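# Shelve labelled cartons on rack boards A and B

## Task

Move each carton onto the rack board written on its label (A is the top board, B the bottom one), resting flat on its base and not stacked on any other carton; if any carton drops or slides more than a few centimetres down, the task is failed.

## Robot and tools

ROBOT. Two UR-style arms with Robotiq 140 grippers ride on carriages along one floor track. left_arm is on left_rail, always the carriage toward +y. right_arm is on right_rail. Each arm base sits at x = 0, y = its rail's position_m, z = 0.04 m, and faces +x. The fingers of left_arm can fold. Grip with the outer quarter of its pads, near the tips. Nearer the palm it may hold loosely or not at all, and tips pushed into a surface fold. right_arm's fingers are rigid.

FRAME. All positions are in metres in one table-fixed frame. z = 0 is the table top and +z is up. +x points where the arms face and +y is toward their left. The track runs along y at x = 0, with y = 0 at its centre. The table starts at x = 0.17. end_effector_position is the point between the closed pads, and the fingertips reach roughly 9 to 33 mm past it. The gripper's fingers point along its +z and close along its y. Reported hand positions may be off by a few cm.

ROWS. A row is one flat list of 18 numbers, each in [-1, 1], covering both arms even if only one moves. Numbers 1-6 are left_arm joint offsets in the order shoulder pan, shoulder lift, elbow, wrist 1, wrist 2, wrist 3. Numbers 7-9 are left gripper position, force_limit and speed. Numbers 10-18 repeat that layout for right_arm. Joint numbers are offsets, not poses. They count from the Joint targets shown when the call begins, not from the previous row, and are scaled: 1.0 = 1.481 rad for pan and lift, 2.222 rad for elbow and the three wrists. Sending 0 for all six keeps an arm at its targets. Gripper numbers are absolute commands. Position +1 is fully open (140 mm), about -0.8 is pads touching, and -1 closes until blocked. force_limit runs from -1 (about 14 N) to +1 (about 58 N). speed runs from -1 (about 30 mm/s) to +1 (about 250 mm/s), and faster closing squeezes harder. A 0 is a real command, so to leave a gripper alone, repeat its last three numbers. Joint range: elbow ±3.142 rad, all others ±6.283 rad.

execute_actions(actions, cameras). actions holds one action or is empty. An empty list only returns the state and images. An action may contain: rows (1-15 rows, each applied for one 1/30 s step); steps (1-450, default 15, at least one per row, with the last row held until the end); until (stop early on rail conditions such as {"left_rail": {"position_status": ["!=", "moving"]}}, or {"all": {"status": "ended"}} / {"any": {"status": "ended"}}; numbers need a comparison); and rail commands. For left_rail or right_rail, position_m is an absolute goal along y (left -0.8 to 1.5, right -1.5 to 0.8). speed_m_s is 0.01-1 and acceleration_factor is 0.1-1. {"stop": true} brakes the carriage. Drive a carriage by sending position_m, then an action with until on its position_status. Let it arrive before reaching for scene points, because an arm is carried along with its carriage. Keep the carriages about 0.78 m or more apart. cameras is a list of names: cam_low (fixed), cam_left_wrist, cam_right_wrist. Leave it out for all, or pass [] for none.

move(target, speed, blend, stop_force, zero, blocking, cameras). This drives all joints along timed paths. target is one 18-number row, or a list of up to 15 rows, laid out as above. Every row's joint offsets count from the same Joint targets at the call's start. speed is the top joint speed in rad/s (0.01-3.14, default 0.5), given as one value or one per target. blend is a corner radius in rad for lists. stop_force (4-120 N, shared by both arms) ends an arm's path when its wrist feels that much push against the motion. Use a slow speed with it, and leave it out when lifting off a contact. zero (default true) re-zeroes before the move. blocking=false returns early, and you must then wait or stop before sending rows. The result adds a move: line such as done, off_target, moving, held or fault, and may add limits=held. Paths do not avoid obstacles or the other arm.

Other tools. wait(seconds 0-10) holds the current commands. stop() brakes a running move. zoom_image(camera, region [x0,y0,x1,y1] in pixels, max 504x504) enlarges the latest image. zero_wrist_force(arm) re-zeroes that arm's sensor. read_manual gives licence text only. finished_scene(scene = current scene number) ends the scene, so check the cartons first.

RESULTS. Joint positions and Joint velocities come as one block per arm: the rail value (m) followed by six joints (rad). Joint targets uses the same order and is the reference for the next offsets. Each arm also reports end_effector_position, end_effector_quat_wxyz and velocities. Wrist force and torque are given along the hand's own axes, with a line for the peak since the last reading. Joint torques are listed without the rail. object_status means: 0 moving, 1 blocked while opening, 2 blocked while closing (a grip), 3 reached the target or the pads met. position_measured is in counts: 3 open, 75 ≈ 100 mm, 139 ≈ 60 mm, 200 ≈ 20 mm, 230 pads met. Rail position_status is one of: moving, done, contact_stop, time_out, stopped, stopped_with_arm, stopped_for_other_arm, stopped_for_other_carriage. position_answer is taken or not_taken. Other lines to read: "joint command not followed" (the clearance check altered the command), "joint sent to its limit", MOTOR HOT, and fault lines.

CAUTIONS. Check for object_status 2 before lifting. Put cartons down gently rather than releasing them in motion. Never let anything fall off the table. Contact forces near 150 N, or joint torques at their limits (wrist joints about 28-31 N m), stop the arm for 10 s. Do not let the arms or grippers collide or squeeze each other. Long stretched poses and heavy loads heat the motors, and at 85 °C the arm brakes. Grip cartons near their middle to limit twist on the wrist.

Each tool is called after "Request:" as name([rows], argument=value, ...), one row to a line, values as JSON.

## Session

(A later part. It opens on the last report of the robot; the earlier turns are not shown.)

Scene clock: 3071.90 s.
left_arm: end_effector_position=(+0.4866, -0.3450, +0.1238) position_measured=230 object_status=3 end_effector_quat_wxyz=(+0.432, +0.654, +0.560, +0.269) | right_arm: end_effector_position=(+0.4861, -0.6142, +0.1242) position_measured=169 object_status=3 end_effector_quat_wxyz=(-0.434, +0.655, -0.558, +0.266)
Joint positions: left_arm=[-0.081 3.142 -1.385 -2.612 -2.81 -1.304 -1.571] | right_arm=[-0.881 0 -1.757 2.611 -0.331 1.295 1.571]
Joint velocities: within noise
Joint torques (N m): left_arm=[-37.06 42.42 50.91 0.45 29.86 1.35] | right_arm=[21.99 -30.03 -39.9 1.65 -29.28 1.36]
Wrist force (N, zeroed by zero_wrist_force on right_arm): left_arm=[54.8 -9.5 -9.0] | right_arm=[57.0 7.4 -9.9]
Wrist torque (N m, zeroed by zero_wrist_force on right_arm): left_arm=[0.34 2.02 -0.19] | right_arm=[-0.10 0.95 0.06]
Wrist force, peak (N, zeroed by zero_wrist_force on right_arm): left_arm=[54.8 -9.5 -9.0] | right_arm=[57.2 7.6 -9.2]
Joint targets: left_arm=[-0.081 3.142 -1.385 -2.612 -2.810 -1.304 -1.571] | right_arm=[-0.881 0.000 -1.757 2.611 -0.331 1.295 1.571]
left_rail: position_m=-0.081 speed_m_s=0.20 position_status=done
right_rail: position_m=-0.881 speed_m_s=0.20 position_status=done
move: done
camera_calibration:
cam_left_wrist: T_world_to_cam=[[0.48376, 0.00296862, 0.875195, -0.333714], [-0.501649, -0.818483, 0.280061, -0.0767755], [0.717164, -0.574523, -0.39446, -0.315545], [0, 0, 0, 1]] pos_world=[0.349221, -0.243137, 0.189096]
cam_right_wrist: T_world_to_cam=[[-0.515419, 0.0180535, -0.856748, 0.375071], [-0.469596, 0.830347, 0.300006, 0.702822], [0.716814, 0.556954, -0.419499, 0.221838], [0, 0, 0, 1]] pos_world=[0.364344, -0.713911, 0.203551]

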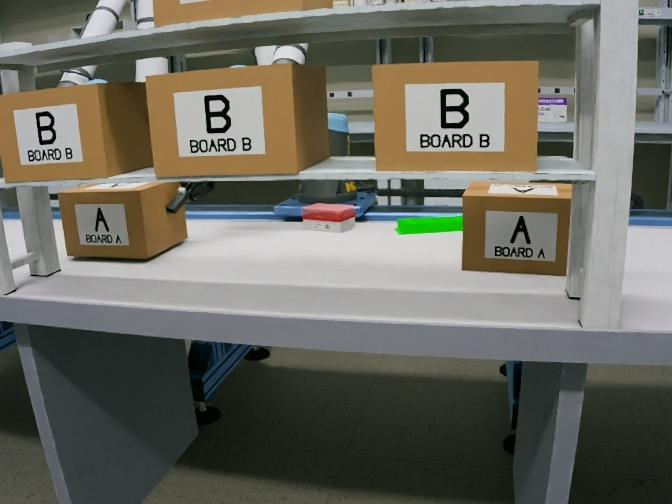

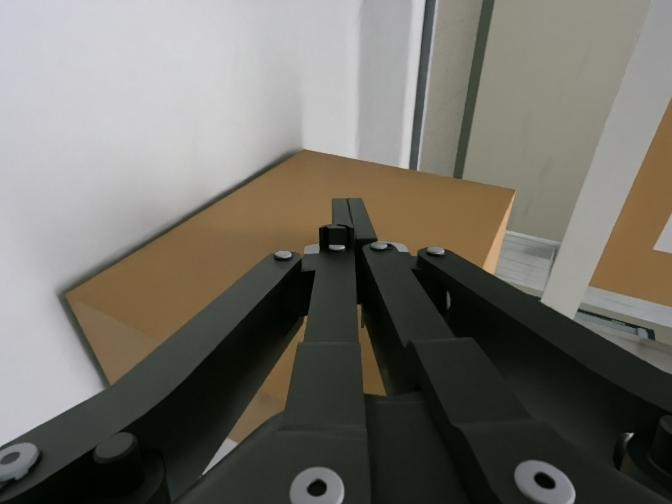

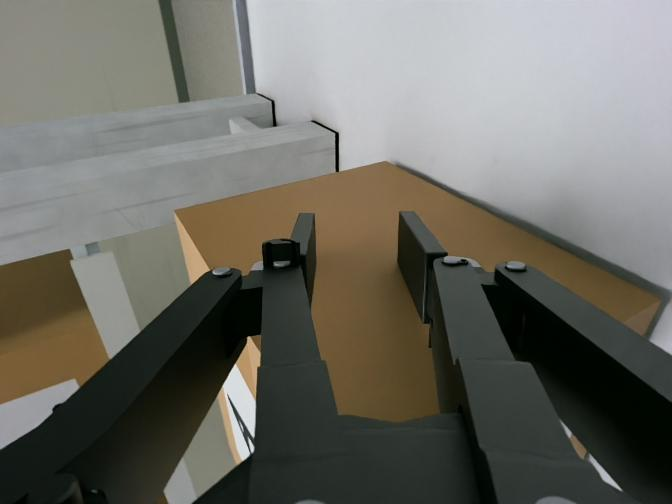

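Request:
move([
  [0, 0.154117, 0.068565, -0.171286, 0.0001, 0, -1, -1, -1, 0, -0.154117, -0.068565, 0.171286, -0.0001, 0, -0.32, 1, -0.5],
  [0, 0.224585, 0.170012, -0.319702, 0.0002, 0, -1, -1, -1, 0, -0.224585, -0.170012, 0.319702, -0.0002, 0, -0.32, 1, -0.5],
  [0, 0.226845, 0.287775, -0.438971, 0.0003, 0, -1, -1, -1, 0, -0.226845, -0.287775, 0.438971, -0.0003, 0, -0.32, 1, -0.5],
  [0, 0.200247, 0.385619, -0.519087, 0.0004, 0, -1, -1, -1, 0, -0.200247, -0.385619, 0.519087, -0.0004, 0, -0.32, 1, -0.5],
], speed=0.18, blend=0.04, cameras=["cam_low", "cam_left_wrist", "cam_right_wrist"])

Scene clock: 3097.93 s.
left_arm: end_effector_position=(+0.4864, -0.3453, +0.6637) position_measured=230 object_status=3 end_effector_quat_wxyz=(+0.432, +0.654, +0.560, +0.269) | right_arm: end_effector_position=(+0.4858, -0.6139, +0.6643) position_measured=169 object_status=3 end_effector_quat_wxyz=(-0.435, +0.655, -0.558, +0.266)
Joint positions: left_arm=[-0.081 3.142 -1.088 -1.755 -3.963 -1.303 -1.571] | right_arm=[-0.881 0 -2.053 1.754 0.822 1.294 1.571]
Joint velocities: within noise
Joint torques (N m): left_arm=[-38.01 -9.58 68.37 0.21 33.1 1.53] | right_arm=[36.8 6.38 -53.22 1.11 -32.03 1.23]
Wrist force (N, zeroed by zero_wrist_force on right_arm): left_arm=[60.6 -10.1 -9.8] | right_arm=[62.7 8.0 -11.0]
Wrist torque (N m, zeroed by zero_wrist_force on right_arm): left_arm=[0.41 2.28 -0.19] | right_arm=[-0.09 1.13 -0.01]
Wrist force, peak (N, zeroed by zero_wrist_force on right_arm): left_arm=[60.8 -10.3 -9.8] | right_arm=[63.2 7.9 -11.0]
Joint targets: left_arm=[-0.081 3.142 -1.088 -1.755 -3.963 -1.303 -1.571] | right_arm=[-0.881 0.000 -2.053 1.754 0.822 1.294 1.571]
left_rail: position_m=-0.081 speed_m_s=0.20 position_status=done
right_rail: position_m=-0.881 speed_m_s=0.20 position_status=done
move: done
camera_calibration:
cam_left_wrist: T_world_to_cam=[[0.483733, 0.00295779, 0.875211, -0.806187], [-0.502313, -0.817961, 0.280395, -0.22808], [0.716717, -0.575266, -0.394189, -0.10284], [0, 0, 0, 1]] pos_world=[0.349119, -0.243337, 0.728997]
cam_right_wrist: T_world_to_cam=[[-0.515388, 0.0180682, -0.856767, 0.83757], [-0.470216, 0.829868, 0.300359, 0.540129], [0.71643, 0.557667, -0.419208, 0.448903], [0, 0, 0, 1]] pos_world=[0.364042, -0.713708, 0.743553]

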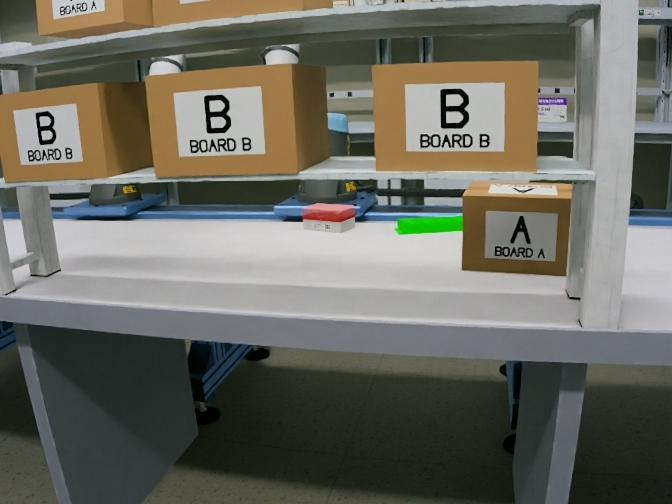

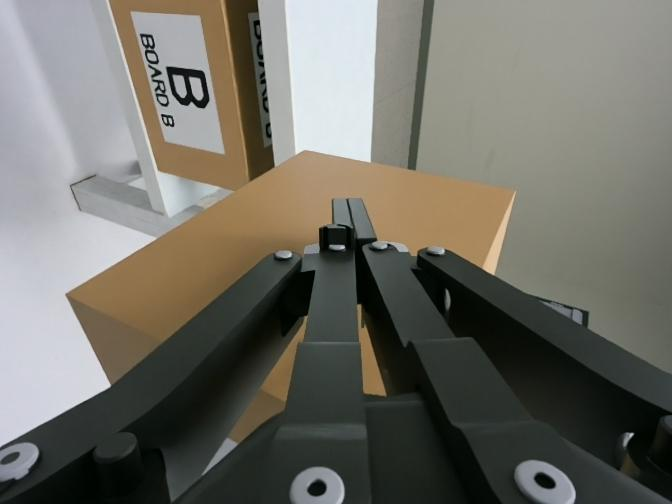

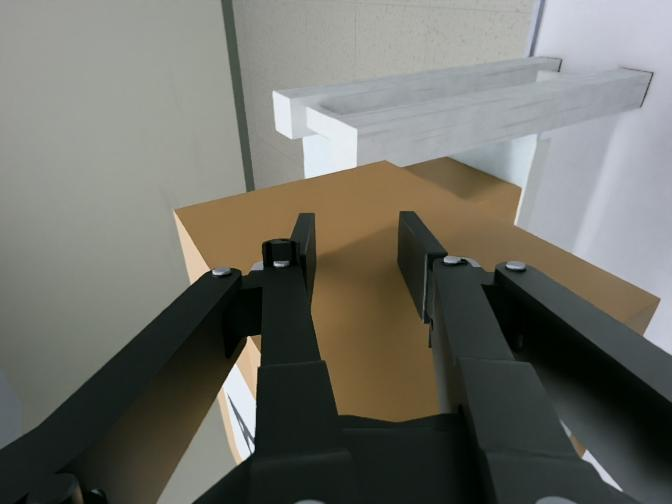

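Request:
execute_actions([
  {"left_rail": {"position_m": 0.049, "speed_m_s": 0.06, "acceleration_factor": 0.15}, "right_rail": {"position_m": -0.751, "speed_m_s": 0.06, "acceleration_factor": 0.15}, "steps": 240, "until": {"all": {"status": "ended"}}},
], cameras=["cam_low", "cam_left_wrist", "cam_right_wrist"])

Scene clock: 3107.90 s.
left_arm: end_effector_position=(+0.4864, -0.2154, +0.6638) position_measured=230 object_status=3 end_effector_quat_wxyz=(+0.432, +0.654, +0.560, +0.269) | right_arm: end_effector_position=(+0.4858, -0.4839, +0.6644) position_measured=169 object_status=3 end_effector_quat_wxyz=(-0.435, +0.655, -0.558, +0.266)
Joint positions: left_arm=[0.049 3.142 -1.088 -1.755 -3.963 -1.303 -1.571] | right_arm=[-0.751 0 -2.053 1.754 0.822 1.294 1.571]
Joint velocities: within noise
Joint torques (N m): left_arm=[-37.72 -9.23 57 1.85 19.9 1.17] | right_arm=[38.85 4.52 -43.39 0.15 -26.2 1.18]
Wrist force (N, zeroed by zero_wrist_force on right_arm): left_arm=[61.8 -10.0 -10.2] | right_arm=[64.4 7.7 -11.4]
Wrist torque (N m, zeroed by zero_wrist_force on right_arm): left_arm=[0.42 2.38 -0.19] | right_arm=[-0.13 1.10 -0.01]
Wrist force, peak (N, zeroed by zero_wrist_force on right_arm): left_arm=[62.3 -10.4 -10.2] | right_arm=[65.0 7.8 -11.7]
Joint targets: left_arm=[0.049 3.142 -1.088 -1.755 -3.963 -1.303 -1.571] | right_arm=[-0.751 0.000 -2.053 1.754 0.822 1.294 1.571]
Tool commands: left_gripper/position=-1.0 left_gripper/force_limit=-1.0 left_gripper/speed=-1.0 right_gripper/position=-0.32 right_gripper/force_limit=+1.0 right_gripper/speed=-0.5
left_rail: position_m=0.049 speed_m_s=0.06 position_status=done
right_rail: position_m=-0.751 speed_m_s=0.06 position_status=done
camera_calibration:
cam_left_wrist: T_world_to_cam=[[0.483733, 0.00295759, 0.875211, -0.806659], [-0.502313, -0.817961, 0.280395, -0.121773], [0.716717, -0.575266, -0.394189, -0.0280162], [0, 0, 0, 1]] pos_world=[0.349119, -0.113337, 0.729097]
cam_right_wrist: T_world_to_cam=[[-0.515388, 0.0180682, -0.856767, 0.835306], [-0.470216, 0.829868, 0.300359, 0.432216], [0.71643, 0.557667, -0.419208, 0.376449], [0, 0, 0, 1]] pos_world=[0.364042, -0.583708, 0.743653]

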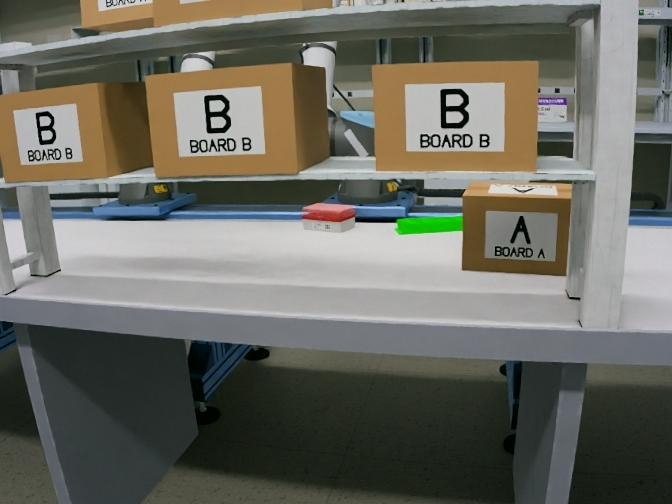

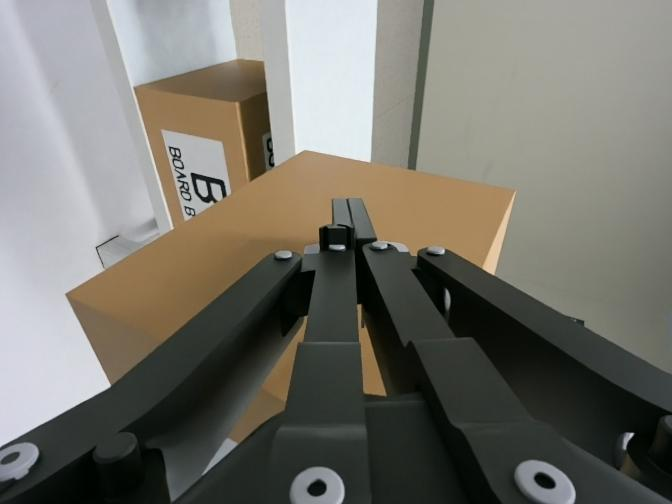

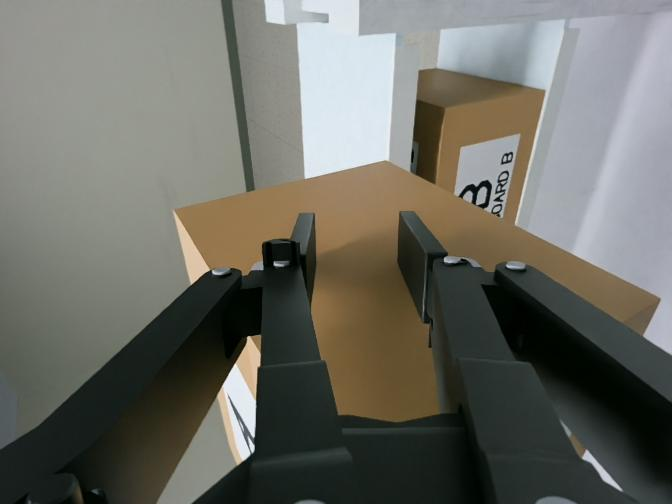

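Request:
move([
  [0, -0.073056, 0.026184, 0.022509, 0, 0, -1, -1, -1, 0, 0.073056, -0.026184, -0.022509, 0, 0, -0.32, 1, -0.5],
  [0, -0.191720, 0.080758, 0.047027, 0, 0, -1, -1, -1, 0, 0.191720, -0.080758, -0.047027, 0, 0, -0.32, 1, -0.5],
  [0, -0.304804, 0.146733, 0.056424, 0, 0, -1, -1, -1, 0, 0.304804, -0.146733, -0.056424, 0, 0, -0.32, 1, -0.5],
], speed=0.12, blend=0.03, cameras=["cam_low", "cam_left_wrist", "cam_right_wrist"])

Scene clock: 3122.23 s.
left_arm: end_effector_position=(+0.7683, -0.2153, +0.6639) position_measured=230 object_status=3 end_effector_quat_wxyz=(+0.432, +0.654, +0.560, +0.269) | right_arm: end_effector_position=(+0.7677, -0.4839, +0.6644) position_measured=169 object_status=3 end_effector_quat_wxyz=(-0.435, +0.655, -0.558, +0.266)
Joint positions: left_arm=[0.049 3.142 -1.539 -1.429 -3.838 -1.303 -1.571] | right_arm=[-0.751 0 -1.602 1.428 0.697 1.294 1.571]
Joint velocities: within noise
Joint torques (N m): left_arm=[-37.14 33.84 70.9 6.62 13.31 1.17] | right_arm=[38.91 -39.29 -55.73 -6.58 -11.53 0.95]
Wrist force (N, zeroed by zero_wrist_force on right_arm): left_arm=[53.1 -10.2 -7.9] | right_arm=[55.3 7.9 -9.1]
Wrist torque (N m, zeroed by zero_wrist_force on right_arm): left_arm=[0.36 2.14 -0.19] | right_arm=[-0.17 1.05 0.01]
Wrist force, peak (N, zeroed by zero_wrist_force on right_arm): left_arm=[62.2 -9.7 -10.3] | right_arm=[64.7 7.9 -11.5]
Joint targets: left_arm=[0.049 3.142 -1.539 -1.429 -3.838 -1.303 -1.571] | right_arm=[-0.751 0.000 -1.602 1.428 0.697 1.294 1.571]
left_rail: position_m=0.049 speed_m_s=0.06 position_status=done
right_rail: position_m=-0.751 speed_m_s=0.06 position_status=done
move: done
camera_calibration:
cam_left_wrist: T_world_to_cam=[[0.483778, 0.0030295, 0.875186, -0.943113], [-0.502271, -0.81796, 0.280473, 0.0197178], [0.716717, -0.575267, -0.394189, -0.230019], [0, 0, 0, 1]] pos_world=[0.631019, -0.113337, 0.729197]
cam_right_wrist: T_world_to_cam=[[-0.51545, 0.0180208, -0.85673, 0.980579], [-0.470194, 0.829885, 0.300347, 0.564775], [0.7164, 0.557643, -0.419291, 0.174555], [0, 0, 0, 1]] pos_world=[0.645942, -0.583708, 0.743652]

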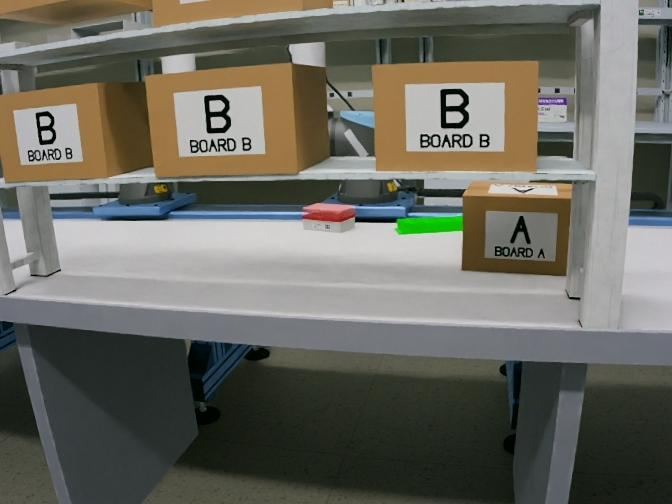

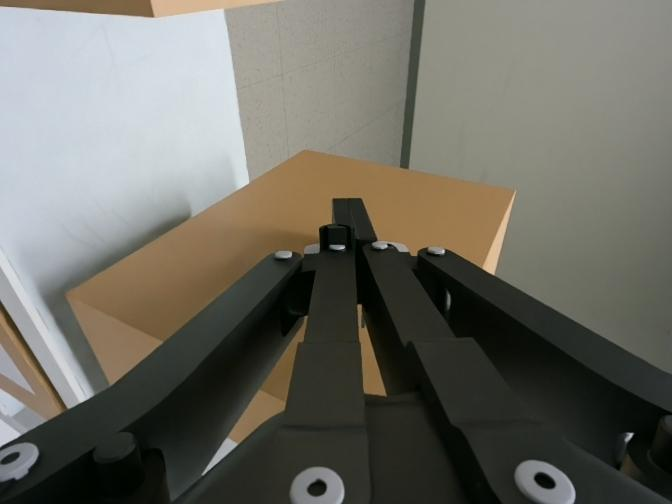

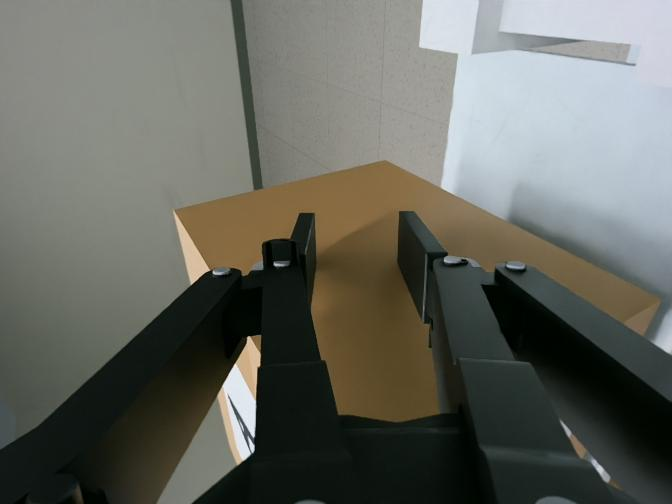

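Request:
move(target=[0, 0.00665, -0.04002, 0.03559, 0, 0, -1, -1, -1, 0, -0.00665, 0.04002, -0.03559, 0, 0, -0.32, 1, -0.5], speed=0.06, cameras=["cam_low", "cam_left_wrist", "cam_right_wrist"])

Scene clock: 3148.73 s.
left_arm: end_effector_position=(+0.7684, -0.2153, +0.6190) position_measured=230 object_status=3 end_effector_quat_wxyz=(+0.432, +0.654, +0.560, +0.269) | right_arm: end_effector_position=(+0.7678, -0.4839, +0.6195) position_measured=169 object_status=3 end_effector_quat_wxyz=(-0.435, +0.655, -0.558, +0.266)
Joint positions: left_arm=[0.049 3.142 -1.53 -1.517 -3.759 -1.303 -1.571] | right_arm=[-0.751 0 -1.612 1.517 0.618 1.294 1.571]
Joint velocities: within noise
Joint torques (N m): left_arm=[-35.74 78.84 48.89 6.72 12.78 1.08] | right_arm=[40.9 -62.4 -39.42 -6.48 -9.63 0.93]
Wrist force (N, zeroed by zero_wrist_force on right_arm): left_arm=[53.2 -9.6 -8.5] | right_arm=[55.2 7.6 -10.1]
Wrist torque (N m, zeroed by zero_wrist_force on right_arm): left_arm=[0.34 2.08 -0.19] | right_arm=[-0.12 0.95 -0.03]
Wrist force, peak (N, zeroed by zero_wrist_force on right_arm): left_arm=[53.5 -10.2 -8.4] | right_arm=[56.0 8.0 -9.2]
Joint targets: left_arm=[0.049 3.142 -1.530 -1.518 -3.759 -1.303 -1.571] | right_arm=[-0.751 0.000 -1.612 1.517 0.618 1.294 1.571]
left_rail: position_m=0.049 speed_m_s=0.06 position_status=done
right_rail: position_m=-0.751 speed_m_s=0.06 position_status=done
move: done
camera_calibration:
cam_left_wrist: T_world_to_cam=[[0.483778, 0.0030295, 0.875186, -0.903778], [-0.502271, -0.81796, 0.280473, 0.0323893], [0.716717, -0.575267, -0.394189, -0.247829], [0, 0, 0, 1]] pos_world=[0.631119, -0.113337, 0.684197]
cam_right_wrist: T_world_to_cam=[[-0.51545, 0.0180208, -0.85673, 0.942215], [-0.470194, 0.829885, 0.300347, 0.578355], [0.7164, 0.557643, -0.419291, 0.155585], [0, 0, 0, 1]] pos_world=[0.646142, -0.583708, 0.698752]

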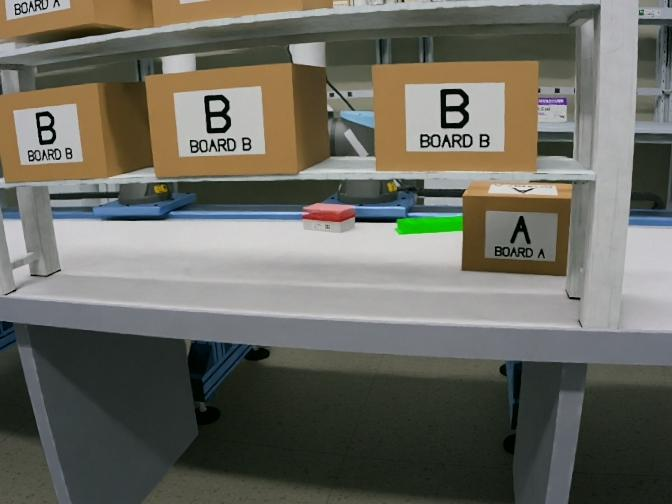

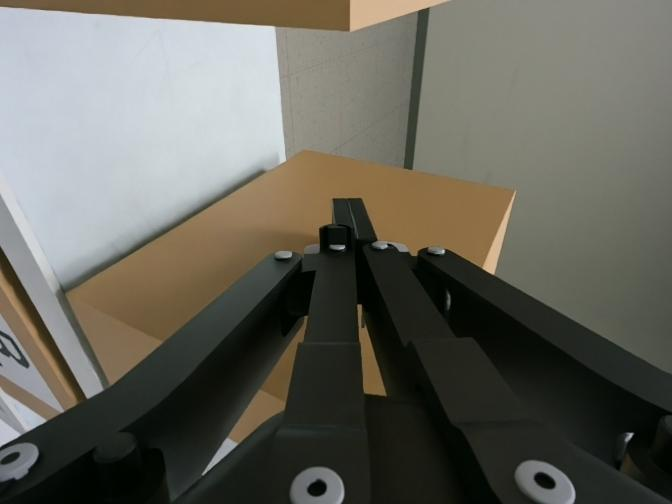

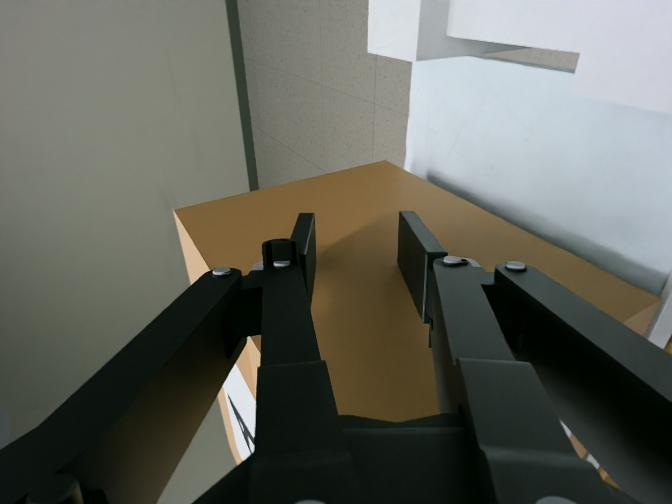

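Request:
move(target=[0, 0.002491, -0.029991, 0.028331, 0, 0, -1, -1, -1, 0, -0.002491, 0.029991, -0.028331, 0, 0, -0.32, 1, -0.5], speed=0.025, stop_force=8, cameras=["cam_low", "cam_left_wrist", "cam_right_wrist"])

Scene clock: 3159.37 s.
left_arm: end_effector_position=(+0.7687, -0.2153, +0.5968) position_measured=230 object_status=3 end_effector_quat_wxyz=(+0.432, +0.654, +0.560, +0.269) | right_arm: end_effector_position=(+0.7681, -0.4839, +0.5970) position_measured=169 object_status=3 end_effector_quat_wxyz=(-0.435, +0.655, -0.558, +0.266)
Joint positions: left_arm=[0.049 3.142 -1.527 -1.559 -3.72 -1.303 -1.571] | right_arm=[-0.751 0 -1.614 1.559 0.578 1.294 1.571]
Joint velocities: within noise
Joint torques (N m): left_arm=[-36.78 30.61 64.82 -0.26 13.14 0.8] | right_arm=[41.73 -38.49 -52.23 0.97 -9.67 0.66]
Wrist force (N, zeroed by zero_wrist_force on right_arm): left_arm=[54.0 -6.0 -11.0] | right_arm=[56.2 5.3 -11.4]
Wrist torque (N m, zeroed by zero_wrist_force on right_arm): left_arm=[0.23 2.06 -0.25] | right_arm=[-0.49 0.94 0.14]
Wrist force, peak (N, zeroed by zero_wrist_force on right_arm): left_arm=[52.7 1.5 -18.1] | right_arm=[55.2 -1.6 -21.3]
Joint targets: left_arm=[0.049 3.142 -1.527 -1.559 -3.720 -1.303 -1.571] | right_arm=[-0.751 0.000 -1.614 1.559 0.578 1.294 1.571]
left_rail: position_m=0.049 speed_m_s=0.06 position_status=done
right_rail: position_m=-0.751 speed_m_s=0.06 position_status=done
move: contact (left_arm, right_arm); left_arm: the elbow is farthest, 0.026 rad from its target; right_arm: the elbow is farthest, 0.025 rad from its target
camera_calibration:
cam_left_wrist: T_world_to_cam=[[0.483636, 0.00303683, 0.875264, -0.884455], [-0.502297, -0.817974, 0.280387, 0.0388375], [0.716794, -0.575248, -0.394077, -0.256917], [0, 0, 0, 1]] pos_world=[0.631419, -0.113337, 0.661997]
cam_right_wrist: T_world_to_cam=[[-0.515388, 0.0180682, -0.856767, 0.923106], [-0.470216, 0.829868, 0.300359, 0.58525], [0.71643, 0.557667, -0.419208, 0.145874], [0, 0, 0, 1]] pos_world=[0.646442, -0.583708, 0.676253]

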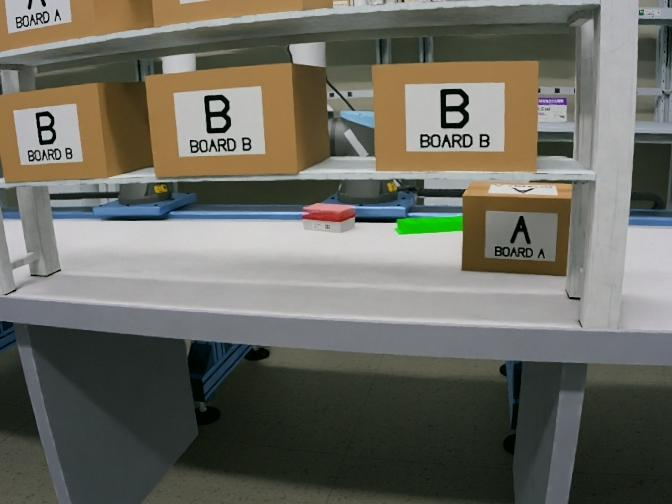

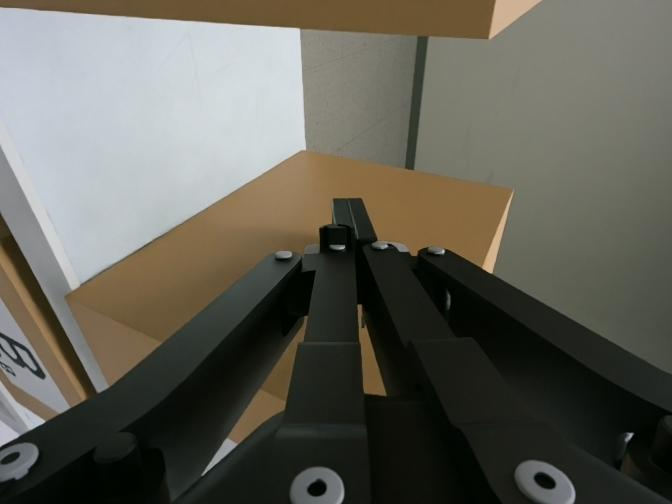

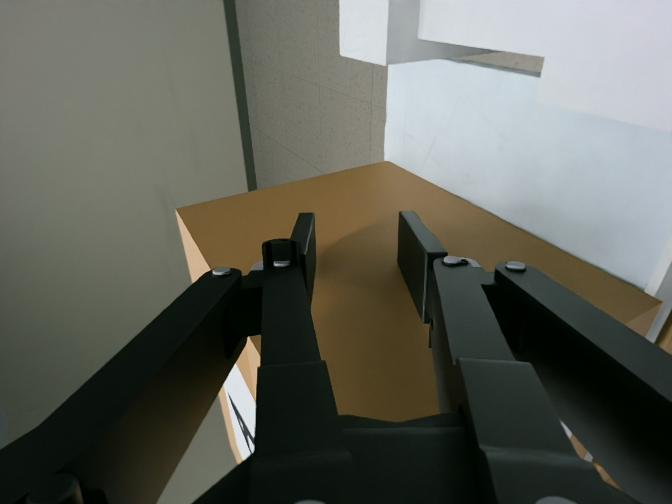

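Request:
move(target=[0, 0.0002, -0.0021, 0.0020, 0, 0, -1, -1, -1, 0, -0.0002, 0.0021, -0.0020, 0, 0, -0.32, 1, -0.5], speed=0.02, cameras=[])

Request:
move(target=[0, 0, 0, 0, -0.028, 0, -1, -1, -1, 0, 0, 0, 0, 0.028, 0, -0.32, 1, -0.5], speed=0.08, cameras=["cam_left_wrist", "cam_right_wrist"])

Scene clock: 3166.70 s.
left_arm: end_effector_position=(+0.7687, -0.2153, +0.5944) position_measured=230 object_status=3 end_effector_quat_wxyz=(+0.432, +0.654, +0.560, +0.269) | right_arm: end_effector_position=(+0.7681, -0.4839, +0.5946) position_measured=169 object_status=3 end_effector_quat_wxyz=(-0.435, +0.655, -0.558, +0.266)
Joint positions: left_arm=[0.049 3.142 -1.527 -1.563 -3.716 -1.303 -1.571] | right_arm=[-0.751 0 -1.614 1.563 0.574 1.294 1.571]
Joint velocities: within noise
Joint torques (N m): left_arm=[-37.08 50.56 28.35 1.7 13.19 0.67] | right_arm=[40.64 -42.24 -25.28 -2.26 -9.77 0.66]
Wrist force (N, zeroed by zero_wrist_force on right_arm): left_arm=[52.4 9.0 -29.1] | right_arm=[54.7 -9.6 -28.2]
Wrist torque (N m, zeroed by zero_wrist_force on right_arm): left_arm=[-0.15 1.72 -0.44] | right_arm=[-0.26 0.75 0.33]
Wrist force, peak (N, zeroed by zero_wrist_force on right_arm): left_arm=[52.3 9.4 -31.9] | right_arm=[55.2 -9.1 -28.1]
Joint targets: left_arm=[0.049 3.142 -1.527 -1.563 -3.716 -1.303 -1.571] | right_arm=[-0.751 0.000 -1.614 1.563 0.574 1.294 1.571]
left_rail: position_m=0.049 speed_m_s=0.06 position_status=done
right_rail: position_m=-0.751 speed_m_s=0.06 position_status=done
move: done
No camera images: "cameras" was empty.

Scene clock: 3167.87 s.
left_arm: end_effector_position=(+0.7730, -0.1949, +0.5918) position_measured=230 object_status=3 end_effector_quat_wxyz=(+0.415, +0.645, +0.573, +0.289) | right_arm: end_effector_position=(+0.7725, -0.5043, +0.5920) position_measured=169 object_status=3 end_effector_quat_wxyz=(-0.417, +0.647, -0.571, +0.286)
Joint positions: left_arm=[0.049 3.142 -1.527 -1.563 -3.716 -1.365 -1.571] | right_arm=[-0.751 0 -1.614 1.563 0.574 1.356 1.571]
Joint velocities: within noise
Joint torques (N m): left_arm=[8.77 49.67 60.77 1.36 -2.14 1.07] | right_arm=[-14.92 -38.6 -49.52 -2.18 3.13 0.69]
Wrist force (N, zeroed by zero_wrist_force on right_arm): left_arm=[-0.1 0.0 -0.2] | right_arm=[2.2 -2.5 -0.2]
Wrist torque (N m, zeroed by zero_wrist_force on right_arm): left_arm=[0.11 0.11 -0.30] | right_arm=[-0.54 -0.51 -0.03]
Wrist force, peak (N, zeroed by zero_wrist_force on right_arm): left_arm=[52.5 8.6 -28.9] | right_arm=[55.1 -8.8 -27.1]
Joint targets: left_arm=[0.049 3.142 -1.527 -1.563 -3.716 -1.365 -1.571] | right_arm=[-0.751 0.000 -1.614 1.563 0.574 1.357 1.571]
left_rail: position_m=0.049 speed_m_s=0.06 position_status=done
right_rail: position_m=-0.751 speed_m_s=0.06 position_status=done
move: done
camera_calibration:
cam_left_wrist: T_world_to_cam=[[0.483445, 0.00185827, 0.875373, -0.882363], [-0.457458, -0.852049, 0.25445, 0.0330777], [0.746333, -0.523459, -0.411068, -0.252883], [0, 0, 0, 1]] pos_world=[0.63044, -0.10255, 0.660028]
cam_right_wrist: T_world_to_cam=[[-0.5143, 0.0191324, -0.857397, 0.921491], [-0.424814, 0.862796, 0.274073, 0.602861], [0.745003, 0.50519, -0.435608, 0.113179], [0, 0, 0, 1]] pos_world=[0.645707, -0.594953, 0.674158]
Images, in order (width x height): cam_left_wrist 672x504, cam_right_wrist 672x504.

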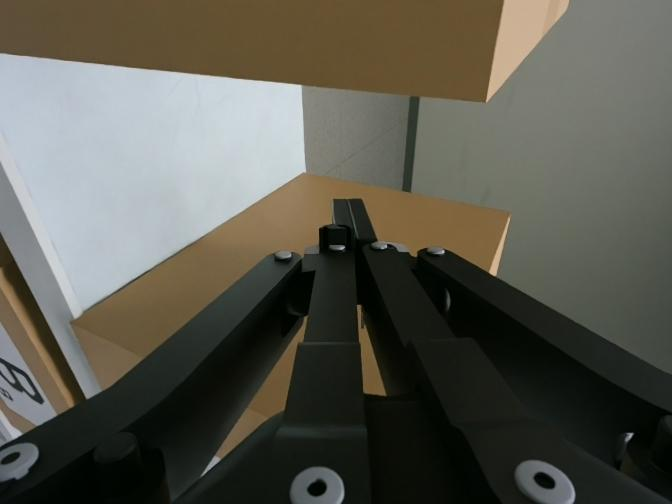

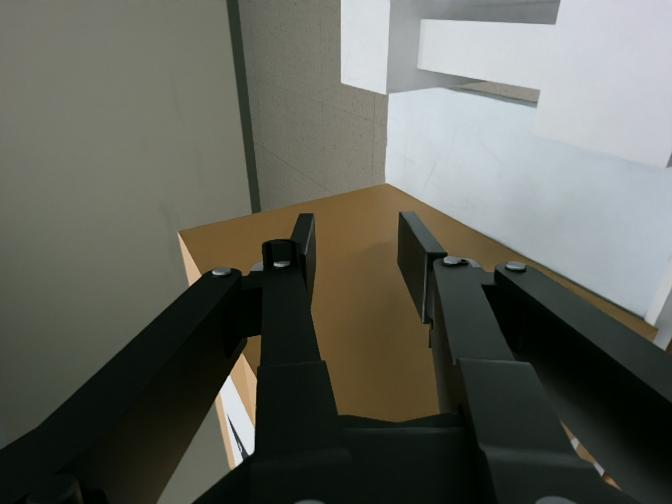

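Request:
move([
  [0, -0.00851, 0.06066, -0.05526, 0, 0, -1, -1, -1, 0, 0.00851, -0.06066, 0.05526, 0, 0, -0.32, 1, -0.5],
  [0, 0.14777, -0.02692, -0.07185, -0.0298, 0, -1, -1, -1, 0, -0.14777, 0.02692, 0.07185, 0.0334, 0, -0.32, 1, -0.5],
  [0, 0.29629, -0.08607, -0.11167, -0.0298, 0, -1, -1, -1, 0, -0.29629, 0.08607, 0.11167, 0.0334, 0, -0.32, 1, -0.5],
  [0, 0.32062, -0.30168, 0.08771, -0.0298, 0, -1, -1, -1, 0, -0.32062, 0.30168, -0.08771, 0.0334, 0, -0.32, 1, -0.5],
], speed=[0.12, 0.25, 0.4, 0.5], blend=0.03, cameras=["cam_low", "cam_left_wrist", "cam_right_wrist"])

Scene clock: 3188.67 s.
left_arm: end_effector_position=(+0.4941, -0.1725, +0.3985) position_measured=230 object_status=3 end_effector_quat_wxyz=(+0.396, +0.635, +0.586, +0.310) | right_arm: end_effector_position=(+0.4942, -0.5293, +0.3984) position_measured=169 object_status=3 end_effector_quat_wxyz=(-0.396, +0.636, -0.586, +0.310)
Joint positions: left_arm=[0.049 3.142 -1.052 -2.233 -3.521 -1.431 -1.571] | right_arm=[-0.751 0 -2.089 2.233 0.379 1.431 1.571]
Joint velocities: within noise
Joint torques (N m): left_arm=[11.51 22.39 37.04 3.38 -0.63 0.7] | right_arm=[-12.41 -11.38 -33.05 -3.9 2.8 0.73]
Wrist force (N, zeroed by zero_wrist_force on right_arm): left_arm=[0.0 -0.2 -0.6] | right_arm=[2.4 -2.4 0.0]
Wrist torque (N m, zeroed by zero_wrist_force on right_arm): left_arm=[0.06 0.07 -0.28] | right_arm=[-0.55 -0.51 -0.02]
Wrist force, peak (N, zeroed by zero_wrist_force on right_arm): left_arm=[-0.6 -1.1 -3.4] | right_arm=[1.9 -3.9 -3.8]
Joint targets: left_arm=[0.049 3.142 -1.052 -2.234 -3.521 -1.431 -1.571] | right_arm=[-0.751 0.000 -2.089 2.234 0.379 1.431 1.571]
left_rail: position_m=0.049 speed_m_s=0.06 position_status=done
right_rail: position_m=-0.751 speed_m_s=0.06 position_status=done
move: done
camera_calibration:
cam_left_wrist: T_world_to_cam=[[0.483705, 0.000692975, 0.875231, -0.578765], [-0.407379, -0.884894, 0.225843, -0.0451734], [0.774643, -0.465792, -0.427745, -0.109883], [0, 0, 0, 1]] pos_world=[0.346669, -0.0907552, 0.469753]
cam_right_wrist: T_world_to_cam=[[-0.513398, 0.0204653, -0.857906, 0.613345], [-0.367844, 0.897967, 0.24155, 0.562622], [0.775315, 0.439587, -0.453486, 0.206317], [0, 0, 0, 1]] pos_world=[0.361886, -0.608463, 0.483853]

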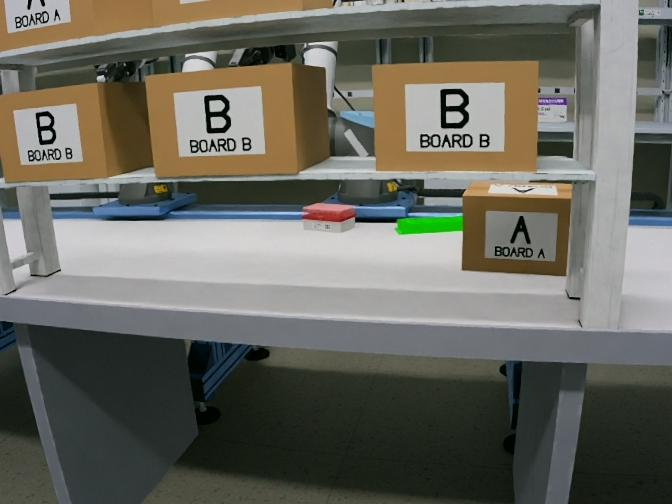

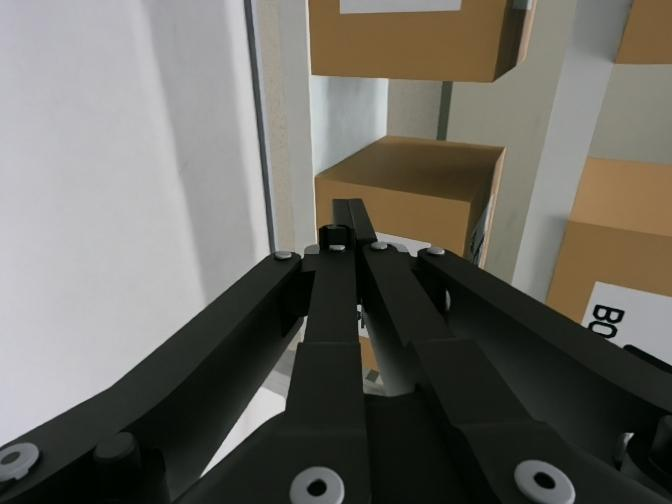

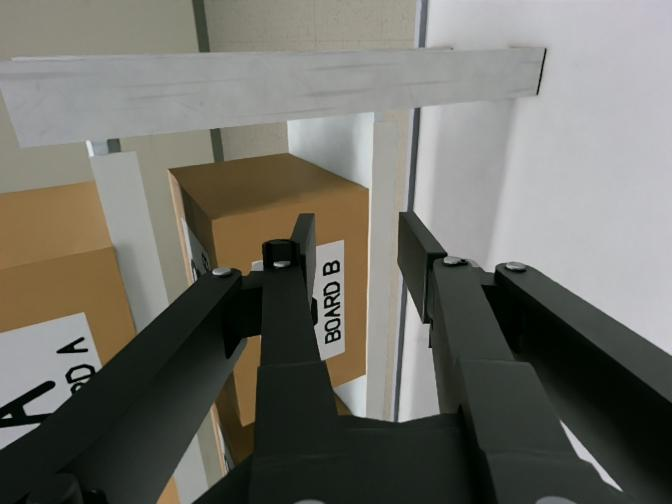

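Request:
execute_actions([
  {"left_rail": {"position_m": 0.86, "speed_m_s": 0.22, "acceleration_factor": 0.3}, "right_rail": {"position_m": 0.06, "speed_m_s": 0.22, "acceleration_factor": 0.3}, "steps": 300, "until": {"all": {"status": "ended"}}},
], cameras=["cam_low", "cam_left_wrist", "cam_right_wrist"])

Scene clock: 3199.10 s.
left_arm: end_effector_position=(+0.4941, +0.6384, +0.3984) position_measured=230 object_status=3 end_effector_quat_wxyz=(+0.396, +0.635, +0.586, +0.310) | right_arm: end_effector_position=(+0.4941, +0.2816, +0.3983) position_measured=169 object_status=3 end_effector_quat_wxyz=(-0.396, +0.636, -0.586, +0.310)
Joint positions: left_arm=[0.86 3.142 -1.052 -2.234 -3.521 -1.431 -1.571] | right_arm=[0.06 0 -2.089 2.234 0.379 1.431 1.571]
Joint velocities: within noise
Joint torques (N m): left_arm=[12.03 19.86 50.05 -0.34 1.41 0.94] | right_arm=[-9.02 -9.93 -46.94 0.89 0.11 0.47]
Wrist force (N, zeroed by zero_wrist_force on right_arm): left_arm=[0.2 -0.3 -0.2] | right_arm=[2.2 -2.5 -0.3]
Wrist torque (N m, zeroed by zero_wrist_force on right_arm): left_arm=[0.06 0.03 -0.28] | right_arm=[-0.59 -0.47 -0.02]
Wrist force, peak (N, zeroed by zero_wrist_force on right_arm): left_arm=[0.7 0.0 -0.2] | right_arm=[3.6 -2.5 -0.2]
Joint targets: left_arm=[0.860 3.142 -1.052 -2.234 -3.521 -1.431 -1.571] | right_arm=[0.060 0.000 -2.089 2.234 0.379 1.431 1.571]
Tool commands: left_gripper/position=-1.0 left_gripper/force_limit=-1.0 left_gripper/speed=-1.0 right_gripper/position=-0.32 right_gripper/force_limit=+1.0 right_gripper/speed=-0.5
left_rail: position_m=0.860 speed_m_s=0.22 position_status=done
right_rail: position_m=0.060 speed_m_s=0.22 position_status=done
camera_calibration:
cam_left_wrist: T_world_to_cam=[[0.483773, 0.00065161, 0.875193, -0.57908], [-0.407361, -0.884905, 0.225832, 0.672398], [0.77461, -0.465771, -0.427827, 0.267855], [0, 0, 0, 1]] pos_world=[0.346569, 0.720145, 0.469553]
cam_right_wrist: T_world_to_cam=[[-0.513504, 0.0204057, -0.857844, 0.596681], [-0.367853, 0.897961, 0.241556, -0.165603], [0.77524, 0.439601, -0.453601, -0.150153], [0, 0, 0, 1]] pos_world=[0.361886, 0.202537, 0.483752]

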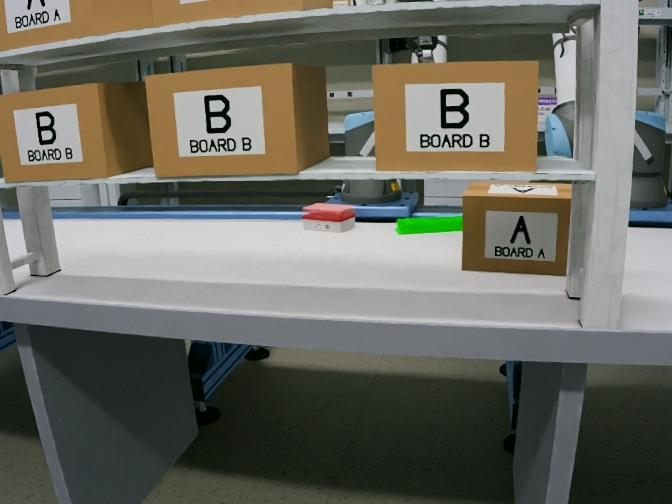

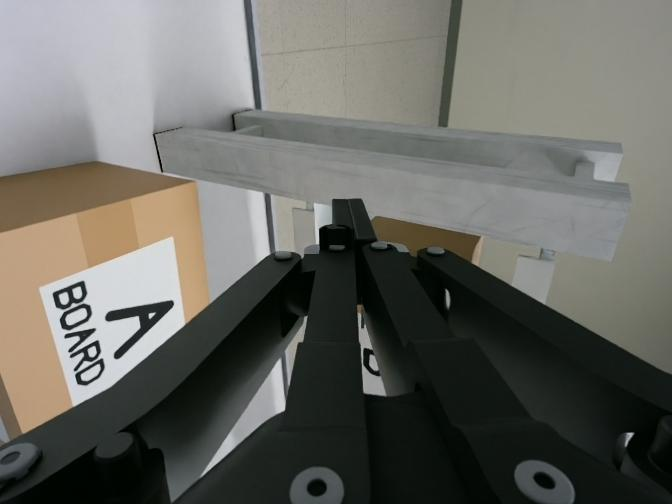

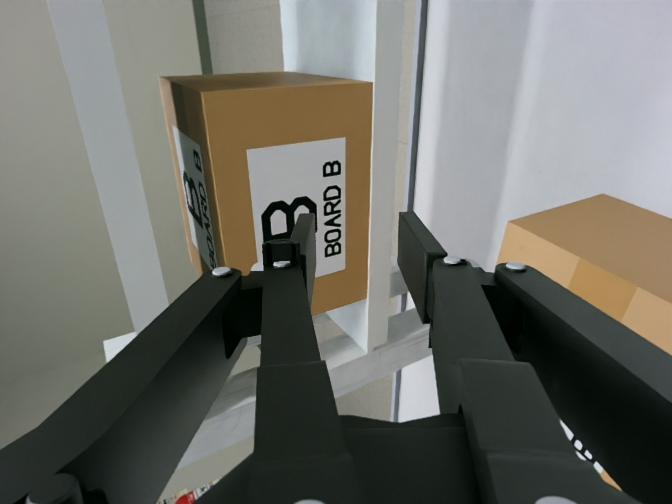

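Request:
execute_actions([
  {"left_rail": {"position_m": 0.88, "speed_m_s": 0.1, "acceleration_factor": 0.3}, "right_rail": {"position_m": 0.08, "speed_m_s": 0.1, "acceleration_factor": 0.3}, "steps": 120, "until": {"all": {"status": "ended"}}},
], cameras=[])

Request:
zero_wrist_force(arm="right_arm")

Scene clock: 3266.70 s.
left_arm: end_effector_position=(+0.4941, +0.6584, +0.3984) position_measured=230 object_status=3 end_effector_quat_wxyz=(+0.396, +0.635, +0.586, +0.310) | right_arm: end_effector_position=(+0.4941, +0.3016, +0.3983) position_measured=169 object_status=3 end_effector_quat_wxyz=(-0.396, +0.636, -0.586, +0.310)
Joint positions: left_arm=[0.88 3.142 -1.052 -2.234 -3.521 -1.431 -1.571] | right_arm=[0.08 0 -2.089 2.234 0.379 1.431 1.571]
Joint velocities: within noise
Joint torques (N m): left_arm=[7.93 18.79 56.07 -0.44 1.8 0.83] | right_arm=[-6.25 -6.4 -47.94 1.64 -1.3 0.31]
Wrist force (N, zeroed by zero_wrist_force on right_arm): left_arm=[0.2 -0.2 -0.1] | right_arm=[2.3 -2.4 -0.4]
Wrist torque (N m, zeroed by zero_wrist_force on right_arm): left_arm=[0.07 0.05 -0.28] | right_arm=[-0.56 -0.49 -0.02]
Wrist force, peak (N, zeroed by zero_wrist_force on right_arm): left_arm=[0.3 -0.2 -0.6] | right_arm=[2.9 -2.4 -0.4]
Joint targets: left_arm=[0.880 3.142 -1.052 -2.234 -3.521 -1.431 -1.571] | right_arm=[0.080 0.000 -2.089 2.234 0.379 1.431 1.571]
Tool commands: left_gripper/position=-1.0 left_gripper/force_limit=-1.0 left_gripper/speed=-1.0 right_gripper/position=-0.32 right_gripper/force_limit=+1.0 right_gripper/speed=-0.5
left_rail: position_m=0.880 speed_m_s=0.10 position_status=done
right_rail: position_m=0.080 speed_m_s=0.10 position_status=done
No camera images: "cameras" was empty.

Wrist force sensor zeroed.

Request:
move([
  [0, -0.070469, -0.101447, 0.148415, 0, 0, -1, -1, -1, 0, 0.070469, 0.101447, -0.148415, 0, 0, -0.32, 1, -0.5],
  [0, -0.241403, -0.174264, 0.335162, 0, 0, -1, -1, -1, 0, 0.241403, 0.174264, -0.335162, 0, 0, -0.32, 1, -0.5],
], speed=[0.5, 0.3], blend=0.03, cameras=["cam_left_wrist", "cam_right_wrist"])

Scene clock: 3281.27 s.
left_arm: end_effector_position=(+0.4942, +0.6585, +0.1094) position_measured=230 object_status=3 end_effector_quat_wxyz=(+0.396, +0.635, +0.586, +0.310) | right_arm: end_effector_position=(+0.4941, +0.3017, +0.1093) position_measured=169 object_status=3 end_effector_quat_wxyz=(-0.396, +0.636, -0.586, +0.310)
Joint positions: left_arm=[0.88 3.142 -1.409 -2.621 -2.776 -1.431 -1.571] | right_arm=[0.08 0 -1.732 2.621 -0.365 1.431 1.571]
Joint velocities: within noise
Joint torques (N m): left_arm=[9.22 -7.02 20.75 3.98 1.64 0.76] | right_arm=[-3.27 -3.98 -17.81 -4.01 -2.3 0.15]
Wrist force (N, zeroed by zero_wrist_force on right_arm): left_arm=[0.3 0.0 -0.2] | right_arm=[0.2 0.1 0.2]
Wrist torque (N m, zeroed by zero_wrist_force on right_arm): left_arm=[0.10 0.00 -0.30] | right_arm=[0.02 -0.04 0.09]
Wrist force, peak (N, zeroed by zero_wrist_force on right_arm): left_arm=[-0.2 1.9 -1.5] | right_arm=[-0.2 -1.9 -1.3]
Joint targets: left_arm=[0.880 3.142 -1.410 -2.621 -2.776 -1.431 -1.571] | right_arm=[0.080 0.000 -1.732 2.621 -0.366 1.431 1.571]
left_rail: position_m=0.880 speed_m_s=0.10 position_status=done
right_rail: position_m=0.080 speed_m_s=0.10 position_status=done
move: done
camera_calibration:
cam_left_wrist: T_world_to_cam=[[0.483846, 0.000706396, 0.875153, -0.326357], [-0.407352, -0.884885, 0.225927, 0.755433], [0.774569, -0.465809, -0.42786, 0.153588], [0, 0, 0, 1]] pos_world=[0.346669, 0.740245, 0.180653]
cam_right_wrist: T_world_to_cam=[[-0.513504, 0.0204057, -0.857844, 0.348356], [-0.367853, 0.897961, 0.241556, -0.113753], [0.77524, 0.439601, -0.453601, -0.290036], [0, 0, 0, 1]] pos_world=[0.361886, 0.222537, 0.194752]
Images, in order (width x height): cam_left_wrist 672x504, cam_right_wrist 672x504.

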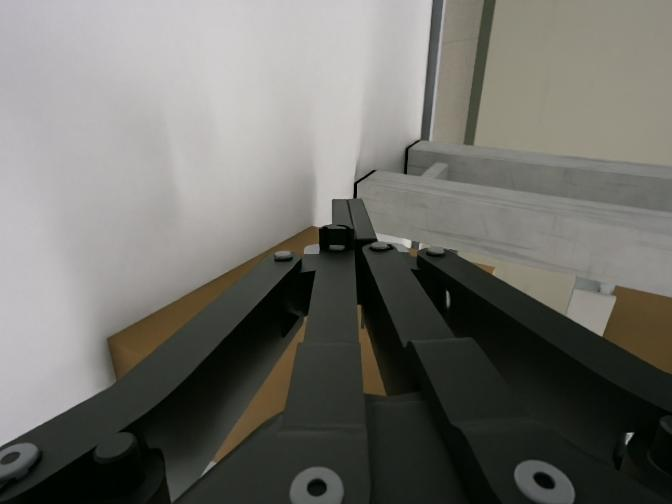

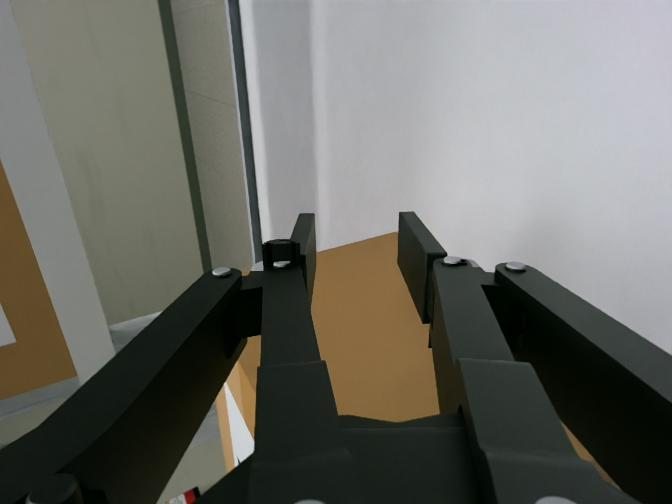

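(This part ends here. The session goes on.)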